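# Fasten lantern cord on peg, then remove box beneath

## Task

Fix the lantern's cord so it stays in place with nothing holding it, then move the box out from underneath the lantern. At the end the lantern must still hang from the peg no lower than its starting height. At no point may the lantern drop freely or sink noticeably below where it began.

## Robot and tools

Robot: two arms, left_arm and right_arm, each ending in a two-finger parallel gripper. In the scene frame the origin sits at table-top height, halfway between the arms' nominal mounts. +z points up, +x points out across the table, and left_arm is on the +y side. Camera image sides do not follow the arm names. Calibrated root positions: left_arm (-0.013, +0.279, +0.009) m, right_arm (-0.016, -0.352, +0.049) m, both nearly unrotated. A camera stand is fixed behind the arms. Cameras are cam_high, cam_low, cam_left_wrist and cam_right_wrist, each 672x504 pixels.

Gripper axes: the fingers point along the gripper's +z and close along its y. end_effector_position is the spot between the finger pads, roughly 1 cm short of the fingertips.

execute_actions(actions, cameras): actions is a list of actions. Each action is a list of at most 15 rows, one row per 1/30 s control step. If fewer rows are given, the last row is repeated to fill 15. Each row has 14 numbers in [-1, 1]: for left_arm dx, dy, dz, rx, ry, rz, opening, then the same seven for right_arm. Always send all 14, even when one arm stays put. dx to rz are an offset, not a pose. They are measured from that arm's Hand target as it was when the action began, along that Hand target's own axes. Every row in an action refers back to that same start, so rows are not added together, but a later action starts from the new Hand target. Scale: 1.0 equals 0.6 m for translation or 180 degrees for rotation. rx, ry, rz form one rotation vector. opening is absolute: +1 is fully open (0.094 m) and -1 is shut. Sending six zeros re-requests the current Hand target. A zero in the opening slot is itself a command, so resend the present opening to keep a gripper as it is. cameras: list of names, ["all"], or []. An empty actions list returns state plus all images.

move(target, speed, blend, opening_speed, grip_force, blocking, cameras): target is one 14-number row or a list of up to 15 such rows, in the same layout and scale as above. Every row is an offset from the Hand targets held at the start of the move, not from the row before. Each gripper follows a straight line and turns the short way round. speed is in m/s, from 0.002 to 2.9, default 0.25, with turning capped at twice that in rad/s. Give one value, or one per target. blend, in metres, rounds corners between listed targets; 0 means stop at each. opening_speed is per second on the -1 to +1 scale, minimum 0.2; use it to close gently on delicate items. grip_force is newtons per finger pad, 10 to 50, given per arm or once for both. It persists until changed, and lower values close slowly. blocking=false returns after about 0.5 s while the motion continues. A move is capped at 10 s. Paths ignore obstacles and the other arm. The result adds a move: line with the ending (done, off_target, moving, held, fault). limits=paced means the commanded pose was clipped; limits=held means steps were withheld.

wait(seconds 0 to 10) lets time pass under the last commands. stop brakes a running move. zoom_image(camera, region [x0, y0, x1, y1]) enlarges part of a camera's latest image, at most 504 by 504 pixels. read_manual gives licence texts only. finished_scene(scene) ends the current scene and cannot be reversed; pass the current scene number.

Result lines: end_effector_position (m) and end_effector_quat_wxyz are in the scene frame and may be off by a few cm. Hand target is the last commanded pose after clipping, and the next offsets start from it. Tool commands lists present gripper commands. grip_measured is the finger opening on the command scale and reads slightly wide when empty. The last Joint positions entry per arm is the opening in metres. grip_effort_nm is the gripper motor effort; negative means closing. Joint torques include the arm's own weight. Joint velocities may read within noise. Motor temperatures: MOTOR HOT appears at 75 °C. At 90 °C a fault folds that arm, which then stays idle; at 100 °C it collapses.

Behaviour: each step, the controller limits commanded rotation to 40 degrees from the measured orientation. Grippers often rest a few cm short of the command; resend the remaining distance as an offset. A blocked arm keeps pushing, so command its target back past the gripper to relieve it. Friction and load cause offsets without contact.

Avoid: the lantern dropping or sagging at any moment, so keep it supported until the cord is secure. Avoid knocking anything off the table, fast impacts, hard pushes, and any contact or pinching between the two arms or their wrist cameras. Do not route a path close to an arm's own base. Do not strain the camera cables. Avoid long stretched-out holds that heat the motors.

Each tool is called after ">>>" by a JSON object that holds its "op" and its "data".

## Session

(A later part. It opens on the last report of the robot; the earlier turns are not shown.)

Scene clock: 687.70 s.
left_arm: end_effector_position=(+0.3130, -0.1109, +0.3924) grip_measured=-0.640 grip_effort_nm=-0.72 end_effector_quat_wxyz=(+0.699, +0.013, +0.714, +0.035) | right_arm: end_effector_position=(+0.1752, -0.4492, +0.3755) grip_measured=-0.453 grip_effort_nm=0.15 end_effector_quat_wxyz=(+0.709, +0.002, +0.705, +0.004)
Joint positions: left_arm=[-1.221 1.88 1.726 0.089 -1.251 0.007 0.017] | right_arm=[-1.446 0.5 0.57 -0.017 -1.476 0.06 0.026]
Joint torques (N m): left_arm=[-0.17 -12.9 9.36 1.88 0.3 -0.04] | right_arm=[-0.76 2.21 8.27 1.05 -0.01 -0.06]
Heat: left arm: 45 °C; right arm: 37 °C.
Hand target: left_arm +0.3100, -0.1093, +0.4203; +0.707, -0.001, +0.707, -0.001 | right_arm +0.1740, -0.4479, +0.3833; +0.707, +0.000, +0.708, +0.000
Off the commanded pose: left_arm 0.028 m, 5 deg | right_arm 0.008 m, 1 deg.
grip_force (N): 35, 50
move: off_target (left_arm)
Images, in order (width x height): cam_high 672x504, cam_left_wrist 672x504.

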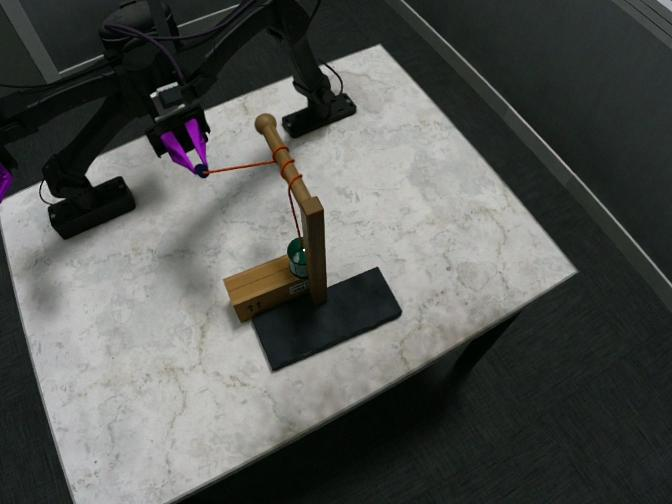

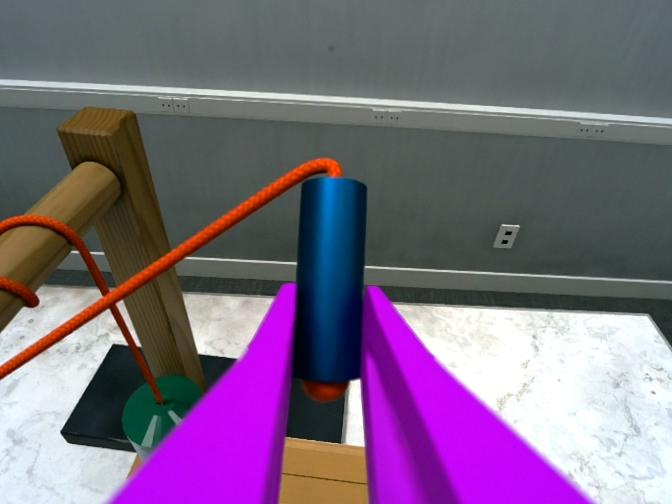

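>>> {"op": "move", "data": {"target": [[-0.05,0.099,0.008,0,0,0,-1,0,0,0,0,0,0,-0.45],[-0.058,0.215,0.0167,0,0,0,-1,0,0,0,0,0,0,-0.45],[0.017,0.315,0.025,0,0,0,-1,0,0,0,0,0,0,-0.45],[0.15,0.345,0.033,0,0,0,-1,0,0,0,0,0,0,-0.45]], "speed": 0.08, "blend": [0.02,0.02,0.02,0], "cameras": ["cam_high","cam_left_wrist"]}}

>>> {"op": "zoom_image", "data": {"camera": "cam_high", "region": [200, 80, 400, 280]}}

Scene clock: 705.87 s.
left_arm: end_effector_position=(+0.3300, +0.1070, +0.3306) grip_measured=-0.640 grip_effort_nm=-0.72 end_effector_quat_wxyz=(+0.708, -0.020, +0.706, +0.008) | right_arm: end_effector_position=(+0.1752, -0.4492, +0.3755) grip_measured=-0.453 grip_effort_nm=0.15 end_effector_quat_wxyz=(+0.709, +0.002, +0.705, +0.004)
Joint positions: left_arm=[-0.838 1.196 0.784 0.415 -0.876 -0.015 0.017] | right_arm=[-1.446 0.5 0.57 -0.017 -1.476 0.06 0.026]
Joint torques (N m): left_arm=[-0.84 -3.14 6.89 2.06 0.36 0.13] | right_arm=[-0.76 2.19 8.25 1.05 -0.01 -0.06]
Heat: left arm: 44 °C; right arm: 38 °C.
Hand target: left_arm +0.3297, +0.0975, +0.3296; +0.707, -0.001, +0.707, -0.001 | right_arm +0.1740, -0.4479, +0.3833; +0.707, +0.000, +0.708, +0.000
Off the commanded pose: left_arm 0.010 m, 2 deg | right_arm 0.008 m, 1 deg.
grip_force (N): 35, 50
move: done
Images, in order (width x height): cam_high 672x504, cam_left_wrist 672x504.

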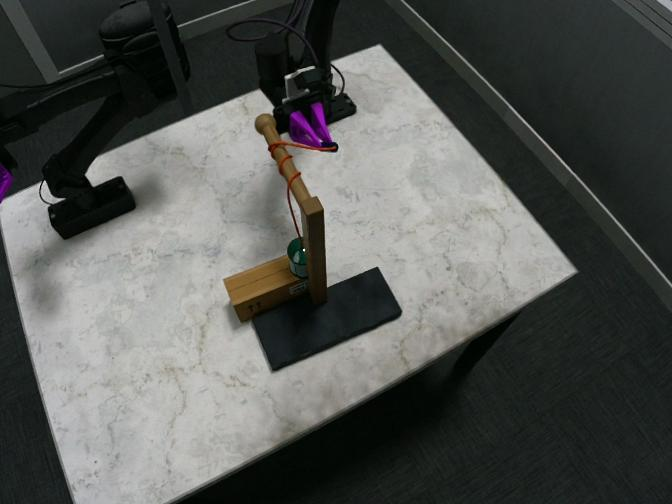

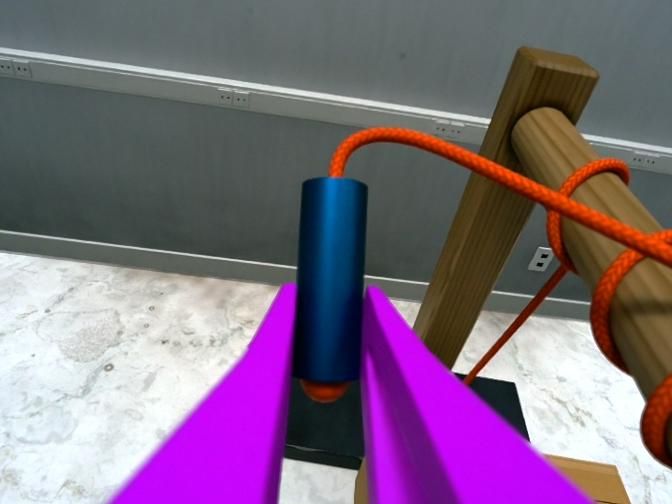

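Scaled by 2.520 from the camera's 672x504 image, which has a finer 960x720 frame.

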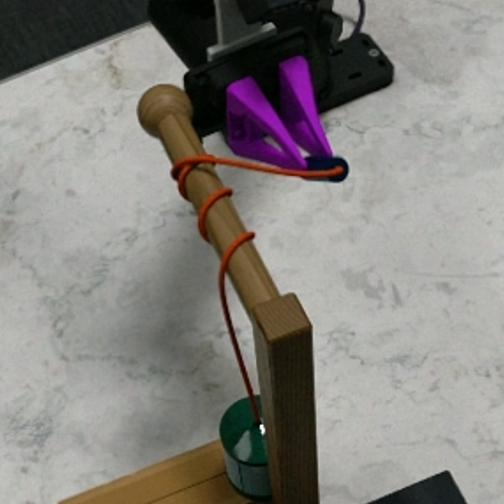

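>>> {"op": "move", "data": {"target": [0.06,0.05,0.0,0,0,0,-1,0.2788,0.5223,0.3317,-0.4167,0,0,-0.4], "speed": 0.15, "cameras": ["cam_high","cam_right_wrist","cam_left_wrist"]}}

>>> {"op": "zoom_image", "data": {"camera": "cam_high", "region": [180, 100, 380, 300]}}

Scene clock: 719.10 s.
left_arm: end_effector_position=(+0.3312, +0.1204, +0.2893) grip_measured=-0.640 grip_effort_nm=-0.73 end_effector_quat_wxyz=(+0.702, +0.008, +0.713, -0.002) | right_arm: end_effector_position=(+0.3697, -0.1377, +0.2143) grip_measured=-0.403 grip_effort_nm=0.15 end_effector_quat_wxyz=(+0.559, -0.425, +0.568, +0.429)
Joint positions: left_arm=[-0.766 1.164 0.617 0.526 -0.75 -0.005 0.017] | right_arm=[0.143 1.928 0.785 1.126 -1.179 -0.004 0.028]
Joint torques (N m): left_arm=[0.99 -5.15 5.87 2.24 -0.06 0.05] | right_arm=[0.64 -7.41 6.3 1.57 -0.09 0.04]
Heat: left arm: 45 °C; right arm: 37 °C.
Hand target: left_arm +0.3298, +0.1275, +0.2936; +0.707, -0.001, +0.707, -0.001 | right_arm +0.3727, -0.1343, +0.2160; +0.561, -0.430, +0.561, +0.431
Off the commanded pose: left_arm 0.008 m, 1 deg | right_arm 0.005 m, 1 deg.
grip_force (N): 35, 50
move: done
Images, in order (width x height): cam_high 672x504, cam_left_wrist 672x504, cam_right_wrist 672x504.

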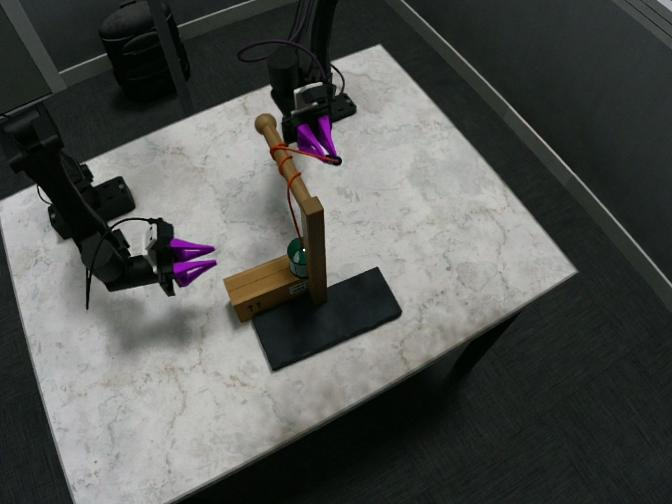

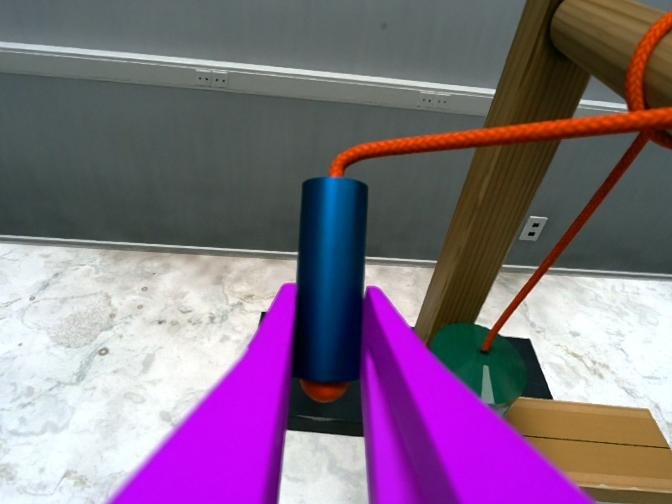

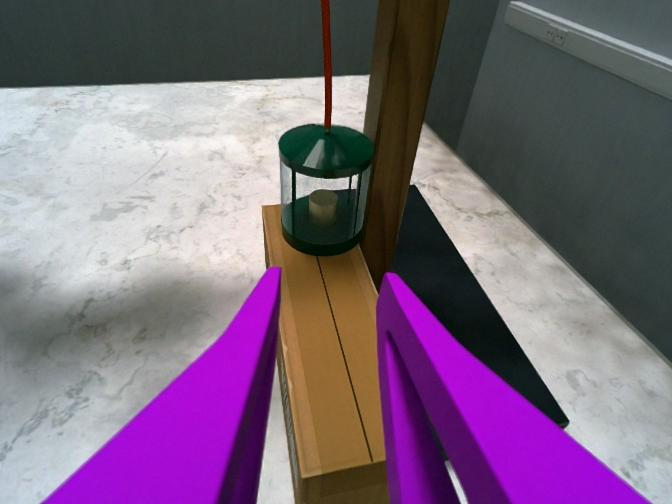

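Scaled by 2.520 from the camera's 672x504 image, which has a finer 960x720 frame.

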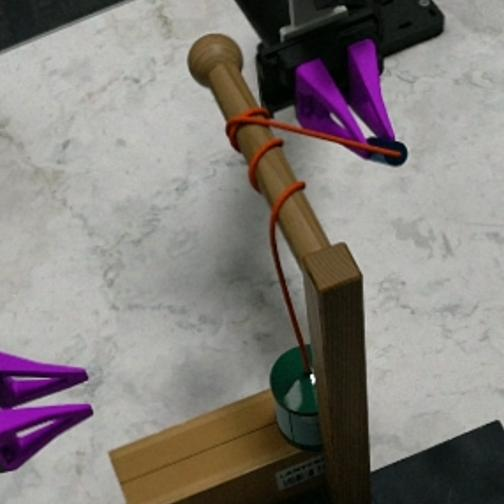

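>>> {"op": "move", "data": {"target": [0,0,0,0,0,0,-1,0,-0.011,0.25,0,0,0,-0.4], "speed": 0.1, "cameras": ["cam_high","cam_right_wrist"]}}

Scene clock: 729.43 s.
left_arm: end_effector_position=(+0.3312, +0.1204, +0.2893) grip_measured=-0.640 grip_effort_nm=-0.72 end_effector_quat_wxyz=(+0.702, +0.008, +0.713, -0.002) | right_arm: end_effector_position=(+0.4119, +0.0051, +0.2233) grip_measured=-0.403 grip_effort_nm=0.15 end_effector_quat_wxyz=(+0.568, -0.434, +0.551, +0.429)
Joint positions: left_arm=[-0.766 1.164 0.617 0.526 -0.75 -0.005 0.017] | right_arm=[0.469 2.155 1.181 0.997 -0.871 -0.003 0.028]
Joint torques (N m): left_arm=[1.03 -5.12 5.85 2.26 -0.07 0.04] | right_arm=[0.34 -9.77 7.31 1.43 0.09 0.04]
Heat: left arm: 46 °C; right arm: 35 °C.
Hand target: left_arm +0.3298, +0.1275, +0.2936; +0.707, -0.001, +0.707, -0.001 | right_arm +0.4177, +0.0090, +0.2161; +0.561, -0.430, +0.561, +0.431
Off the commanded pose: left_arm 0.008 m, 1 deg | right_arm 0.010 m, 2 deg.
grip_force (N): 35, 50
move: done
Images, in order (width x height): cam_high 672x504, cam_right_wrist 672x504.

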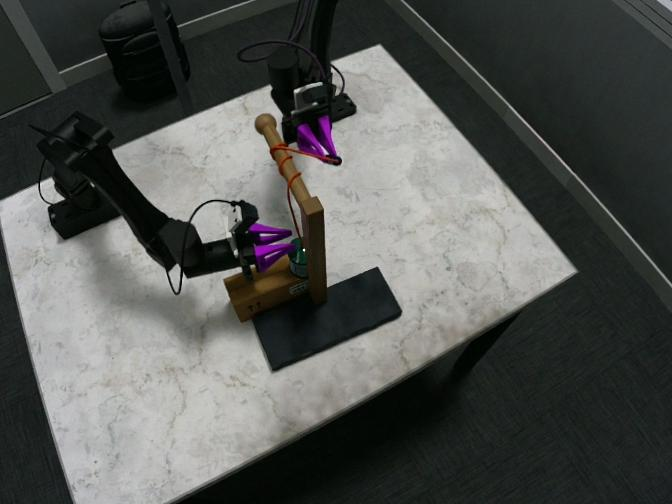

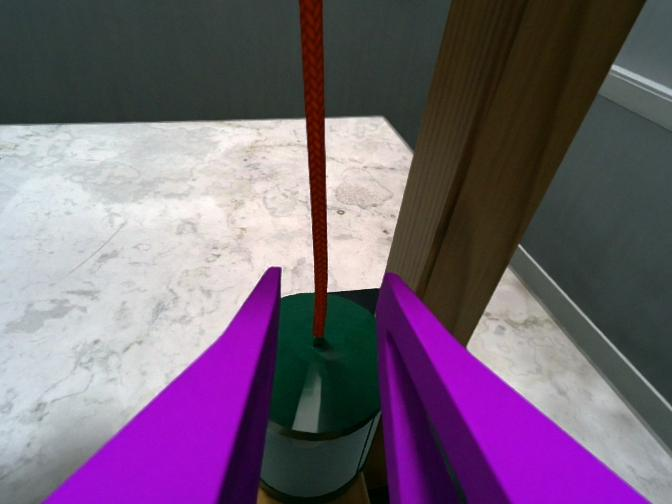

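>>> {"op": "move", "data": {"target": [[0,0,0,0,0,0,-1,0,0.0,0.056,0,0,0,-0.4],[0,0,0,0,0,0,-1,0,0.0,0.056,0,0,0,-1]], "speed": 0.05, "opening_speed": 0.5, "cameras": ["cam_right_wrist"]}}

Scene clock: 736.73 s.
left_arm: end_effector_position=(+0.3312, +0.1204, +0.2893) grip_measured=-0.640 grip_effort_nm=-0.72 end_effector_quat_wxyz=(+0.702, +0.008, +0.713, -0.002) | right_arm: end_effector_position=(+0.4221, +0.0360, +0.2240) grip_measured=-0.938 grip_effort_nm=-0.98 end_effector_quat_wxyz=(+0.569, -0.433, +0.552, +0.429)
Joint positions: left_arm=[-0.766 1.164 0.617 0.526 -0.75 -0.005 0.017] | right_arm=[0.523 2.219 1.299 0.942 -0.814 -0.002 0.003]
Joint torques (N m): left_arm=[1.01 -5.11 5.87 2.26 -0.06 0.05] | right_arm=[0.62 -10.43 7.6 1.46 0.08 0.04]
Heat: left arm: 47 °C; right arm: 36 °C.
Hand target: left_arm +0.3298, +0.1275, +0.2936; +0.707, -0.001, +0.707, -0.001 | right_arm +0.4265, +0.0414, +0.2160; +0.561, -0.430, +0.561, +0.431
Off the commanded pose: left_arm 0.008 m, 1 deg | right_arm 0.010 m, 1 deg.
grip_force (N): 35, 50
move: done
Images, in order (width x height): cam_right_wrist 672x504.

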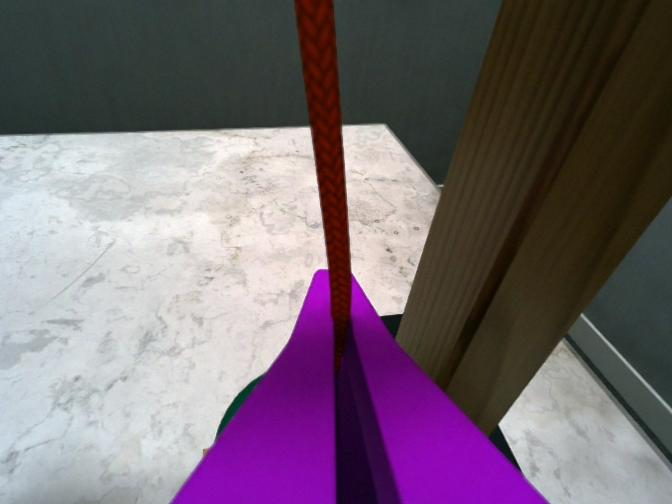

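>>> {"op": "move", "data": {"target": [[0,0,0,0,0,0,-1,-0.13,0,0,0,0,0,-1]], "speed": 0.03, "cameras": ["cam_low","cam_left_wrist"]}}

>>> {"op": "zoom_image", "data": {"camera": "cam_low", "region": [260, 170, 350, 260]}}

Scene clock: 744.87 s.
left_arm: end_effector_position=(+0.3312, +0.1204, +0.2893) grip_measured=-0.640 grip_effort_nm=-0.72 end_effector_quat_wxyz=(+0.702, +0.008, +0.713, -0.002) | right_arm: end_effector_position=(+0.4253, +0.0370, +0.2414) grip_measured=-0.940 grip_effort_nm=-1.03 end_effector_quat_wxyz=(+0.519, -0.422, +0.603, +0.435)
Joint positions: left_arm=[-0.766 1.164 0.617 0.526 -0.75 -0.005 0.017] | right_arm=[0.523 2.134 1.371 0.643 -0.809 0 0.003]
Joint torques (N m): left_arm=[0.99 -5.15 5.87 2.26 -0.08 0.05] | right_arm=[0.54 -16.91 9.37 1.95 -0.03 0.02]
Heat: left arm: 47 °C; right arm: 36 °C.
Hand target: left_arm +0.3298, +0.1275, +0.2936; +0.707, -0.001, +0.707, -0.001 | right_arm +0.4266, +0.0413, +0.2940; +0.561, -0.430, +0.561, +0.431
Off the commanded pose: left_arm 0.008 m, 1 deg | right_arm 0.053 m, 7 deg.
grip_force (N): 35, 50
move: off_target (right_arm)
Images, in order (width x height): cam_low 672x504, cam_left_wrist 672x504.

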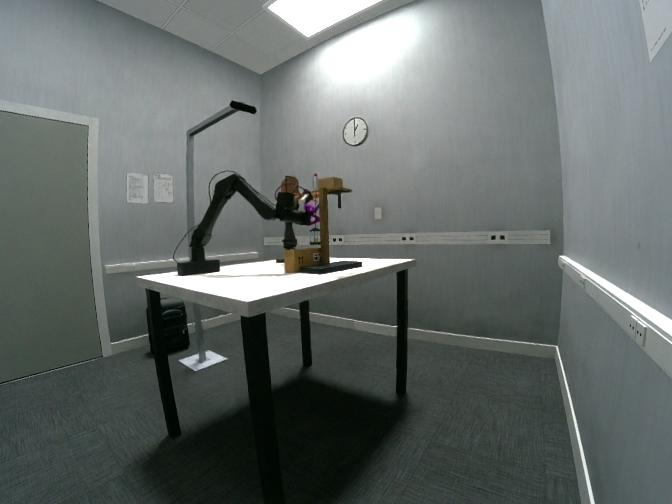

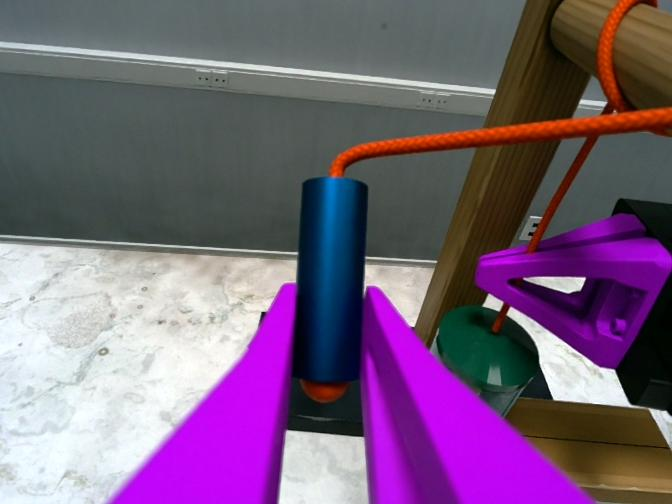

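Scaled by 5.600 from the camera's 672x504 image, which has a finer 960x720 frame.

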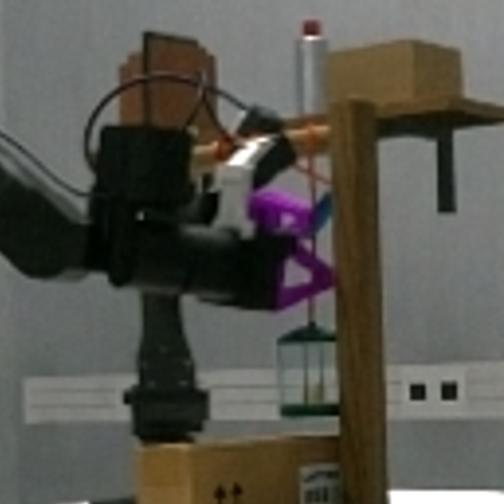

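>>> {"op": "move", "data": {"target": [0.08,0.06,0.02,0,0,0,-1,0,0,0,0,0,0,-1], "speed": 0.04, "cameras": ["cam_high","cam_left_wrist","cam_right_wrist"]}}

>>> {"op": "zoom_image", "data": {"camera": "cam_high", "region": [200, 100, 400, 300]}}

Scene clock: 753.37 s.
left_arm: end_effector_position=(+0.3338, +0.1303, +0.2732) grip_measured=-0.640 grip_effort_nm=-0.72 end_effector_quat_wxyz=(+0.732, +0.039, +0.677, -0.064) | right_arm: end_effector_position=(+0.4252, +0.0370, +0.2413) grip_measured=-0.940 grip_effort_nm=-1.03 end_effector_quat_wxyz=(+0.519, -0.422, +0.603, +0.435)
Joint positions: left_arm=[-0.634 1.164 0.44 0.814 -0.487 0.012 0.017] | right_arm=[0.523 2.134 1.371 0.642 -0.809 0 0.003]
Joint torques (N m): left_arm=[3.49 -2.06 4.52 1.7 -1.24 -0.08] | right_arm=[0.55 -16.95 9.32 1.94 -0.04 0.02]
Motor temperatures (°C): left_arm=[22 29 41 47 23 23 25] | right_arm=[24 36 38 30 21 21 27]
Heat: left arm: 47 °C; right arm: 38 °C.
Hand target: left_arm +0.3416, +0.1633, +0.2454; +0.707, -0.001, +0.707, -0.001 | right_arm +0.4266, +0.0413, +0.2941; +0.561, -0.430, +0.561, +0.431
Off the commanded pose: left_arm 0.044 m, 10 deg | right_arm 0.053 m, 7 deg.
grip_force (N): 35, 50
move: off_target (left_arm, right_arm)
Images, in order (width x height): cam_high 672x504, cam_left_wrist 672x504, cam_right_wrist 672x504.

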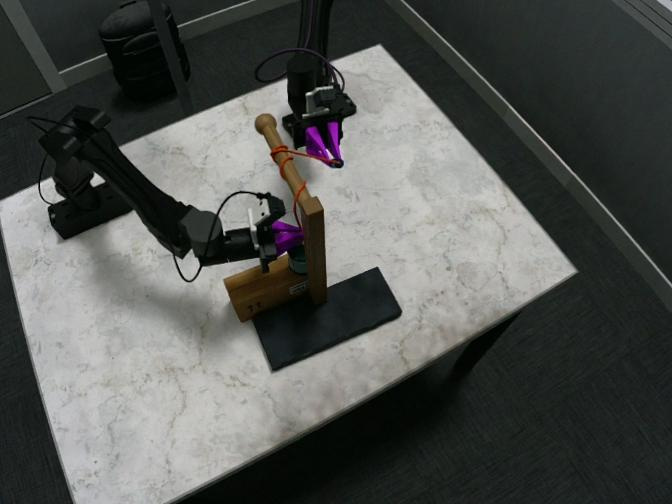

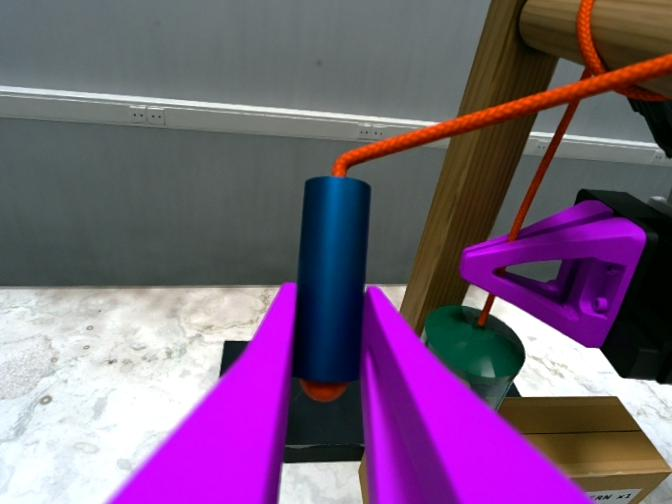

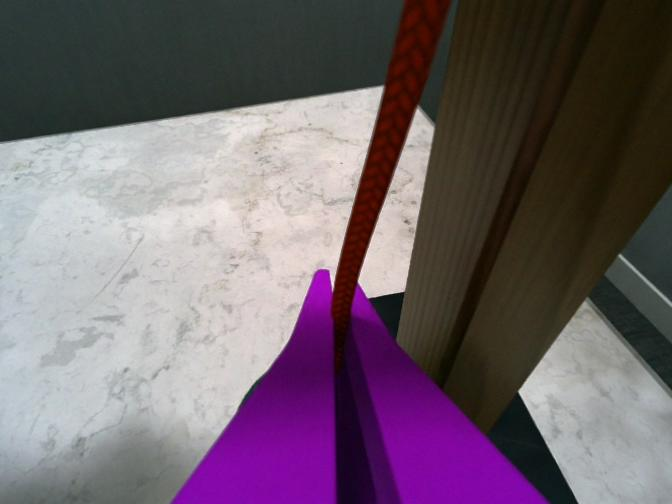

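Scaled by 2.520 from the camera's 672x504 image, which has a finer 960x720 frame.

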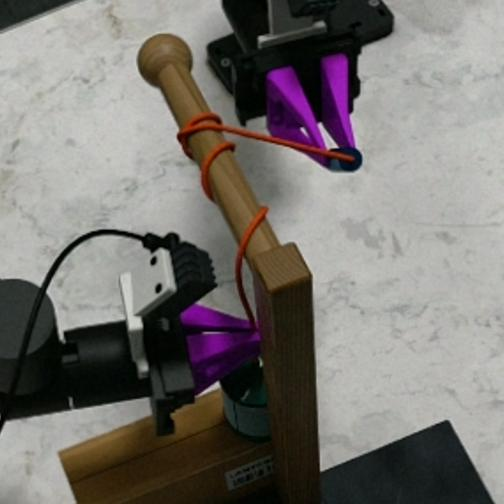

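>>> {"op": "move", "data": {"target": [0,0,0,0,0,0,-1,0.085,0,0,0,0,0,-1], "speed": 0.03, "cameras": ["cam_low","cam_high","cam_right_wrist"]}}

>>> {"op": "zoom_image", "data": {"camera": "cam_low", "region": [260, 170, 350, 260]}}

>>> {"op": "zoom_image", "data": {"camera": "cam_high", "region": [200, 100, 400, 300]}}

Scene clock: 768.27 s.
left_arm: end_effector_position=(+0.3338, +0.1304, +0.2733) grip_measured=-0.640 grip_effort_nm=-0.72 end_effector_quat_wxyz=(+0.732, +0.039, +0.677, -0.064) | right_arm: end_effector_position=(+0.4281, +0.0387, +0.2392) grip_measured=-0.940 grip_effort_nm=-1.03 end_effector_quat_wxyz=(+0.545, -0.427, +0.578, +0.432)
Joint positions: left_arm=[-0.634 1.164 0.44 0.814 -0.487 0.012 0.017] | right_arm=[0.523 2.174 1.361 0.766 -0.81 0 0.003]
Joint torques (N m): left_arm=[3.45 -2.02 4.42 1.7 -1.23 -0.08] | right_arm=[0.59 -11.74 5.41 2.24 0 -0.01]
Heat: left arm: 45 °C; right arm: 39 °C.
Hand target: left_arm +0.3417, +0.1634, +0.2455; +0.707, -0.001, +0.707, -0.001 | right_arm +0.4265, +0.0413, +0.2430; +0.560, -0.430, +0.561, +0.431
Off the commanded pose: left_arm 0.044 m, 10 deg | right_arm 0.005 m, 3 deg.
grip_force (N): 35, 50
move: off_target (left_arm, right_arm)
Images, in order (width x height): cam_high 672x504, cam_low 672x504, cam_right_wrist 672x504.

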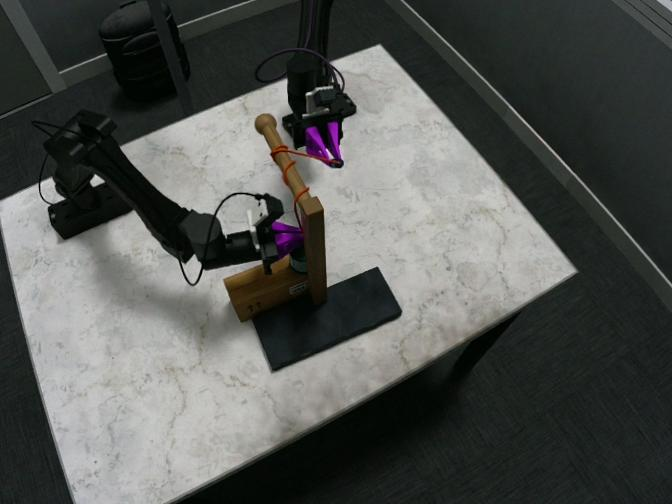

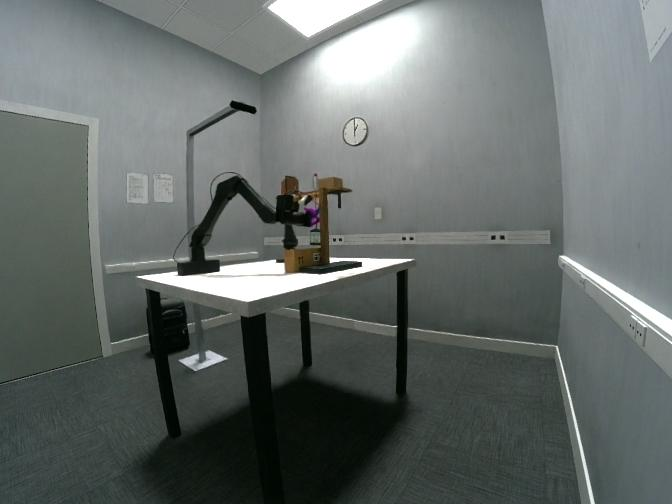

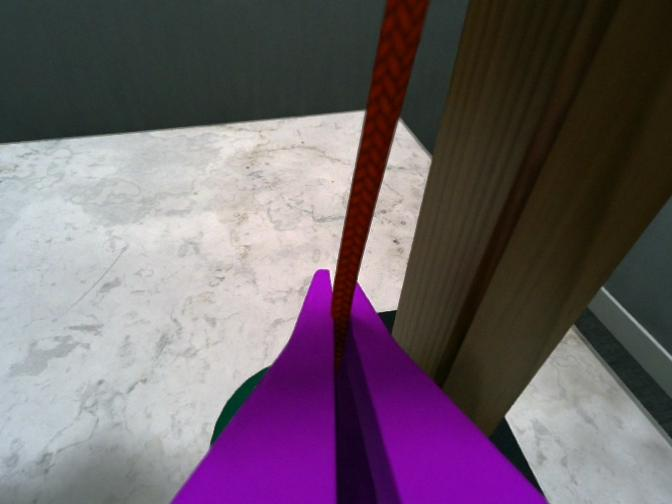

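Scaled by 5.600 from the camera's 672x504 image, which has a finer 960x720 frame.

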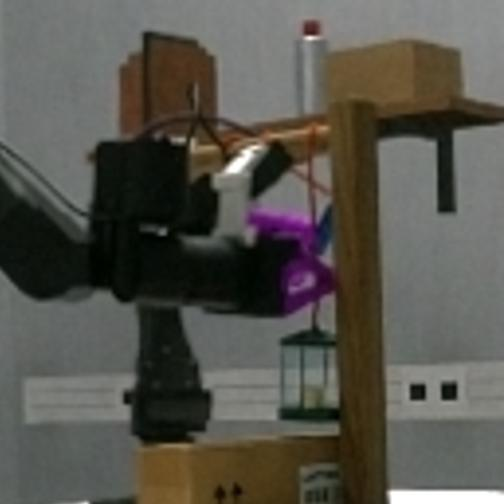

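Scaled by 2.520 from the camera's 672x504 image, which has a finer 960x720 frame.

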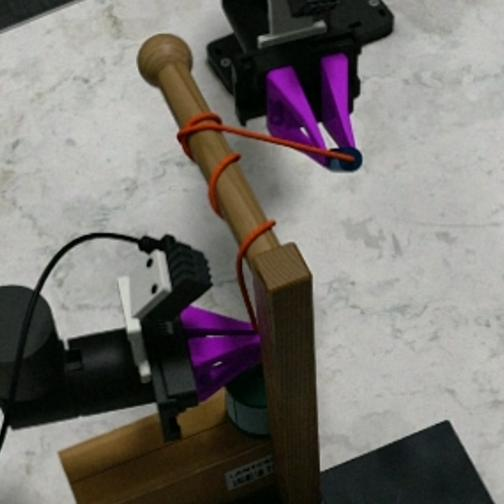

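>>> {"op": "move", "data": {"target": [[0.0,-0.075,-0.03,0,0,0,-1,-0.115,0,0,0,0,0,-1],[0.0,-0.075,-0.1,0,0,0,-1,-0.115,0,0,0,0,0,-1],[0.07,0.02,-0.1,0,0,0,-1,-0.115,0,0,0,0,0,-1]], "speed": 0.05, "cameras": ["cam_low","cam_high","cam_left_wrist"]}}

>>> {"op": "zoom_image", "data": {"camera": "cam_high", "region": [200, 100, 400, 300]}}

Scene clock: 783.43 s.
left_arm: end_effector_position=(+0.2785, +0.1457, +0.2326) grip_measured=-0.640 grip_effort_nm=-0.72 end_effector_quat_wxyz=(+0.733, +0.026, +0.676, -0.064) | right_arm: end_effector_position=(+0.4265, +0.0377, +0.2606) grip_measured=-0.940 grip_effort_nm=-1.03 end_effector_quat_wxyz=(+0.520, -0.422, +0.602, +0.435)
Joint positions: left_arm=[-0.78 1.007 0.176 0.936 -0.65 0.015 0.017] | right_arm=[0.523 2.106 1.409 0.58 -0.809 0 0.003]
Joint torques (N m): left_arm=[2.62 -1.59 3.54 1.45 -1.14 -0.09] | right_arm=[0.55 -16.65 9.47 1.94 -0.03 0.02]
Heat: left arm: 44 °C; right arm: 39 °C.
Hand target: left_arm +0.2816, +0.1752, +0.2036; +0.707, -0.001, +0.707, -0.001 | right_arm +0.4266, +0.0413, +0.3121; +0.561, -0.430, +0.561, +0.431
Off the commanded pose: left_arm 0.042 m, 9 deg | right_arm 0.052 m, 7 deg.
grip_force (N): 35, 50
move: off_target (left_arm, right_arm)
Images, in order (width x height): cam_high 672x504, cam_low 672x504, cam_left_wrist 672x504.

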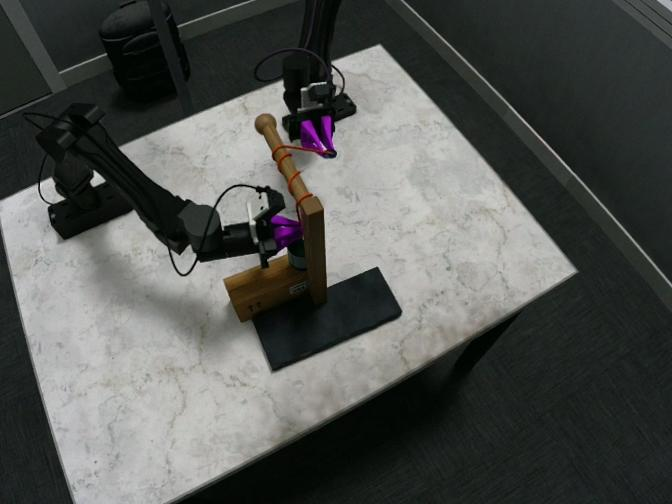

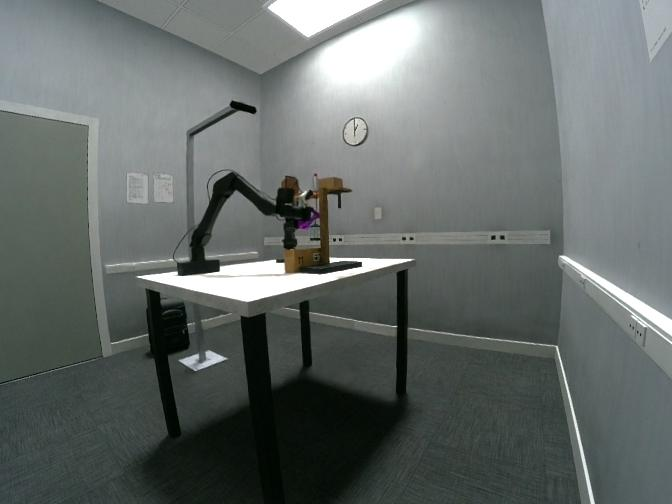

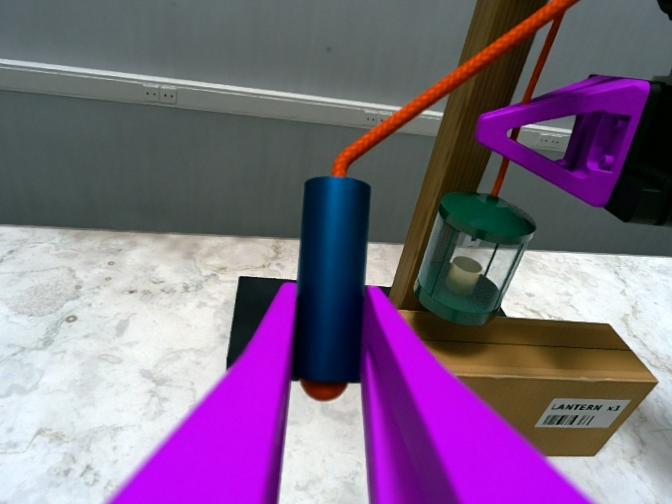

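Scaled by 2.520 from the camera's 672x504 image, which has a finer 960x720 frame.

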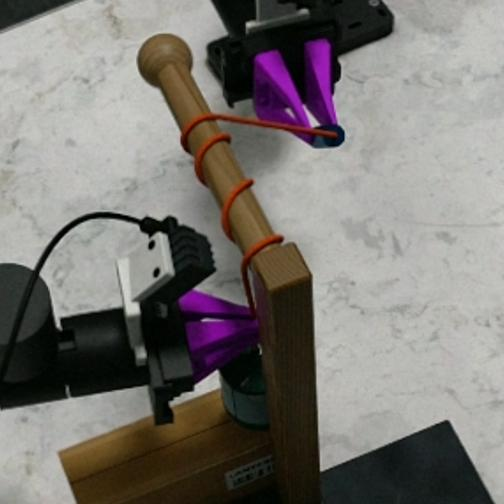

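>>> {"op": "move", "data": {"target": [0.02,0.02,0,0,0,0,-1,0.1,0,0,0,0,0,-1], "speed": 0.03, "cameras": ["cam_low","cam_right_wrist"]}}

>>> {"op": "zoom_image", "data": {"camera": "cam_low", "region": [260, 170, 350, 260]}}

Scene clock: 790.60 s.
left_arm: end_effector_position=(+0.2779, +0.1580, +0.2230) grip_measured=-0.640 grip_effort_nm=-0.72 end_effector_quat_wxyz=(+0.737, +0.029, +0.672, -0.062) | right_arm: end_effector_position=(+0.4274, +0.0389, +0.2681) grip_measured=-0.940 grip_effort_nm=-1.03 end_effector_quat_wxyz=(+0.568, -0.432, +0.554, +0.430)
Joint positions: left_arm=[-0.723 1.007 0.117 1.004 -0.592 0.023 0.017] | right_arm=[0.523 2.142 1.381 0.78 -0.813 0 0.003]
Joint torques (N m): left_arm=[2.62 -0.8 3.38 1.48 -1.15 -0.14] | right_arm=[0.61 -10.48 4.86 1.84 0.08 0.02]
Heat: left arm: 43 °C; right arm: 39 °C.
Hand target: left_arm +0.2816, +0.1872, +0.1915; +0.707, -0.001, +0.707, -0.001 | right_arm +0.4265, +0.0413, +0.2522; +0.561, -0.430, +0.561, +0.431
Off the commanded pose: left_arm 0.043 m, 9 deg | right_arm 0.016 m, 1 deg.
grip_force (N): 35, 50
move: off_target (left_arm, right_arm)
Images, in order (width x height): cam_low 672x504, cam_right_wrist 672x504.

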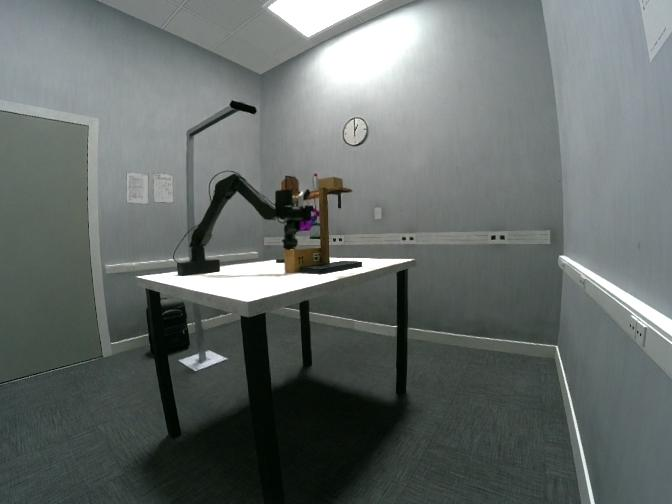

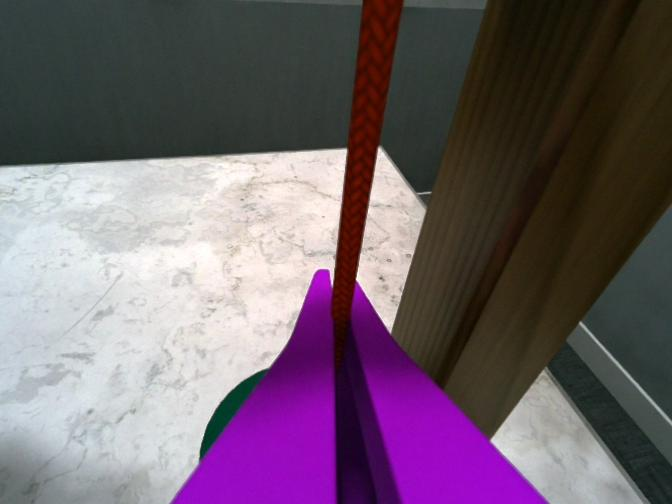

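Scaled by 5.600 from the camera's 672x504 image, which has a finer 960x720 frame.

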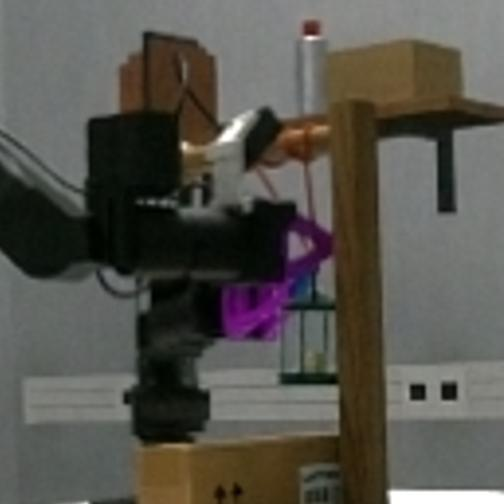

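>>> {"op": "move", "data": {"target": [-0.022,-0.128,0.006,0,0,0,-1,-0.018,0,0,0,0,0,-1], "speed": 0.04, "cameras": ["cam_low","cam_high","cam_left_wrist","cam_right_wrist"]}}

>>> {"op": "zoom_image", "data": {"camera": "cam_low", "region": [260, 170, 350, 260]}}

>>> {"op": "zoom_image", "data": {"camera": "cam_high", "region": [200, 100, 400, 300]}}

Scene clock: 806.57 s.
left_arm: end_effector_position=(+0.2832, +0.1128, +0.1992) grip_measured=-0.640 grip_effort_nm=-0.72 end_effector_quat_wxyz=(+0.705, +0.010, +0.710, +0.002) | right_arm: end_effector_position=(+0.4274, +0.0388, +0.2678) grip_measured=-0.940 grip_effort_nm=-1.03 end_effector_quat_wxyz=(+0.567, -0.432, +0.554, +0.430)
Joint positions: left_arm=[-0.961 1.327 0.279 1.035 -0.948 0.007 0.017] | right_arm=[0.523 2.142 1.381 0.779 -0.813 0 0.003]
Joint torques (N m): left_arm=[-0.49 -2.78 7.1 1.97 -0.19 -0.09] | right_arm=[0.62 -12.08 5.93 1.56 0.08 0.01]
Motor temperatures (°C): left_arm=[22 28 39 42 24 23 25] | right_arm=[23 39 33 32 21 21 28]
Heat: left arm: 42 °C; right arm: 39 °C.
Hand target: left_arm +0.2853, +0.1104, +0.2048; +0.707, -0.001, +0.707, -0.001 | right_arm +0.4265, +0.0413, +0.2629; +0.561, -0.430, +0.561, +0.431
Off the commanded pose: left_arm 0.006 m, 1 deg | right_arm 0.005 m, 1 deg.
grip_force (N): 35, 50
move: done

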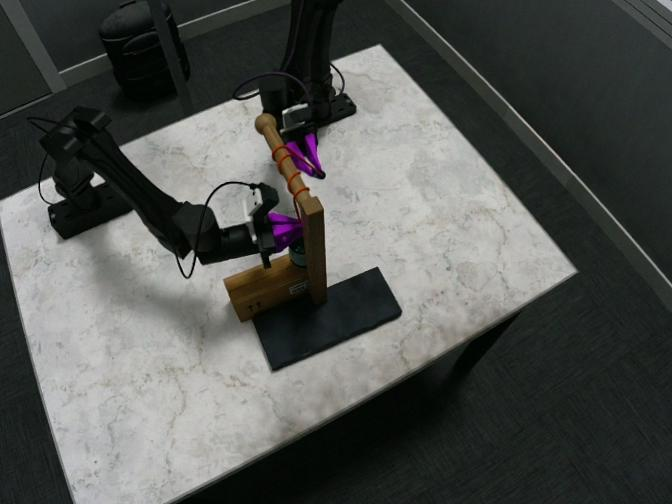

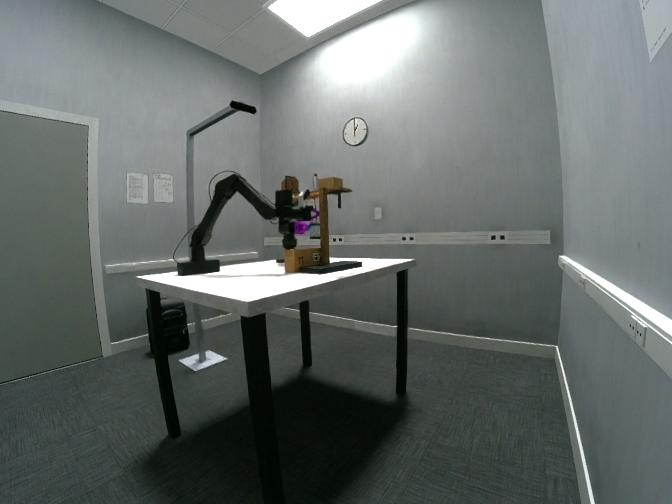

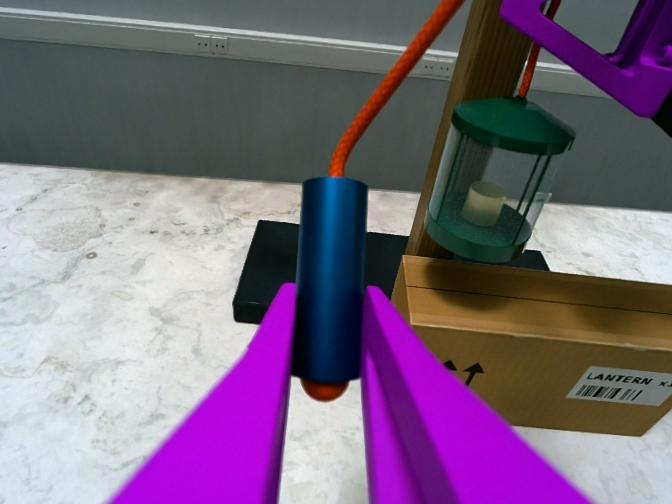

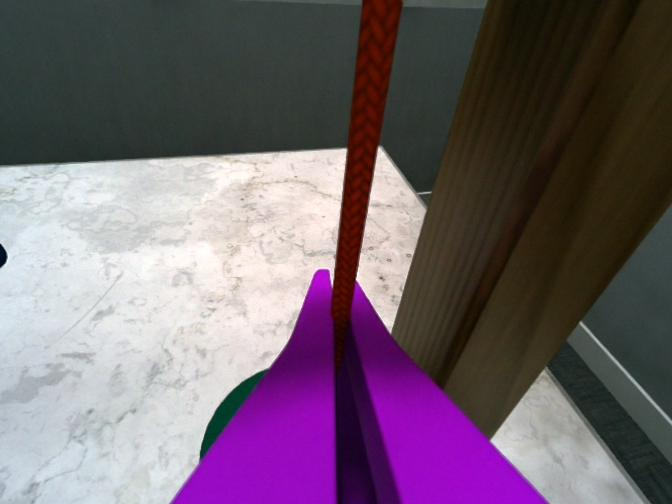

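Scaled by 5.600 from the camera's 672x504 image, which has a finer 960x720 frame.

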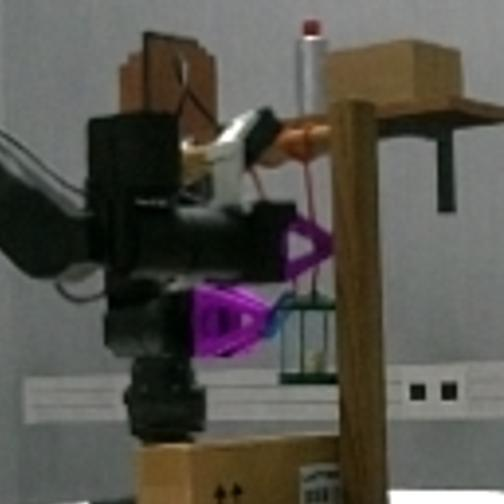

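Scaled by 2.520 from the camera's 672x504 image, which has a finer 960x720 frame.

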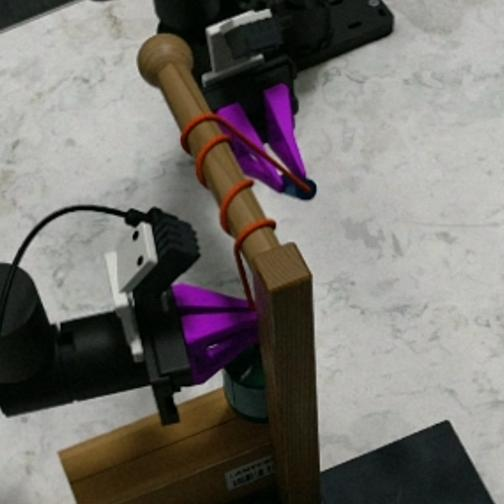

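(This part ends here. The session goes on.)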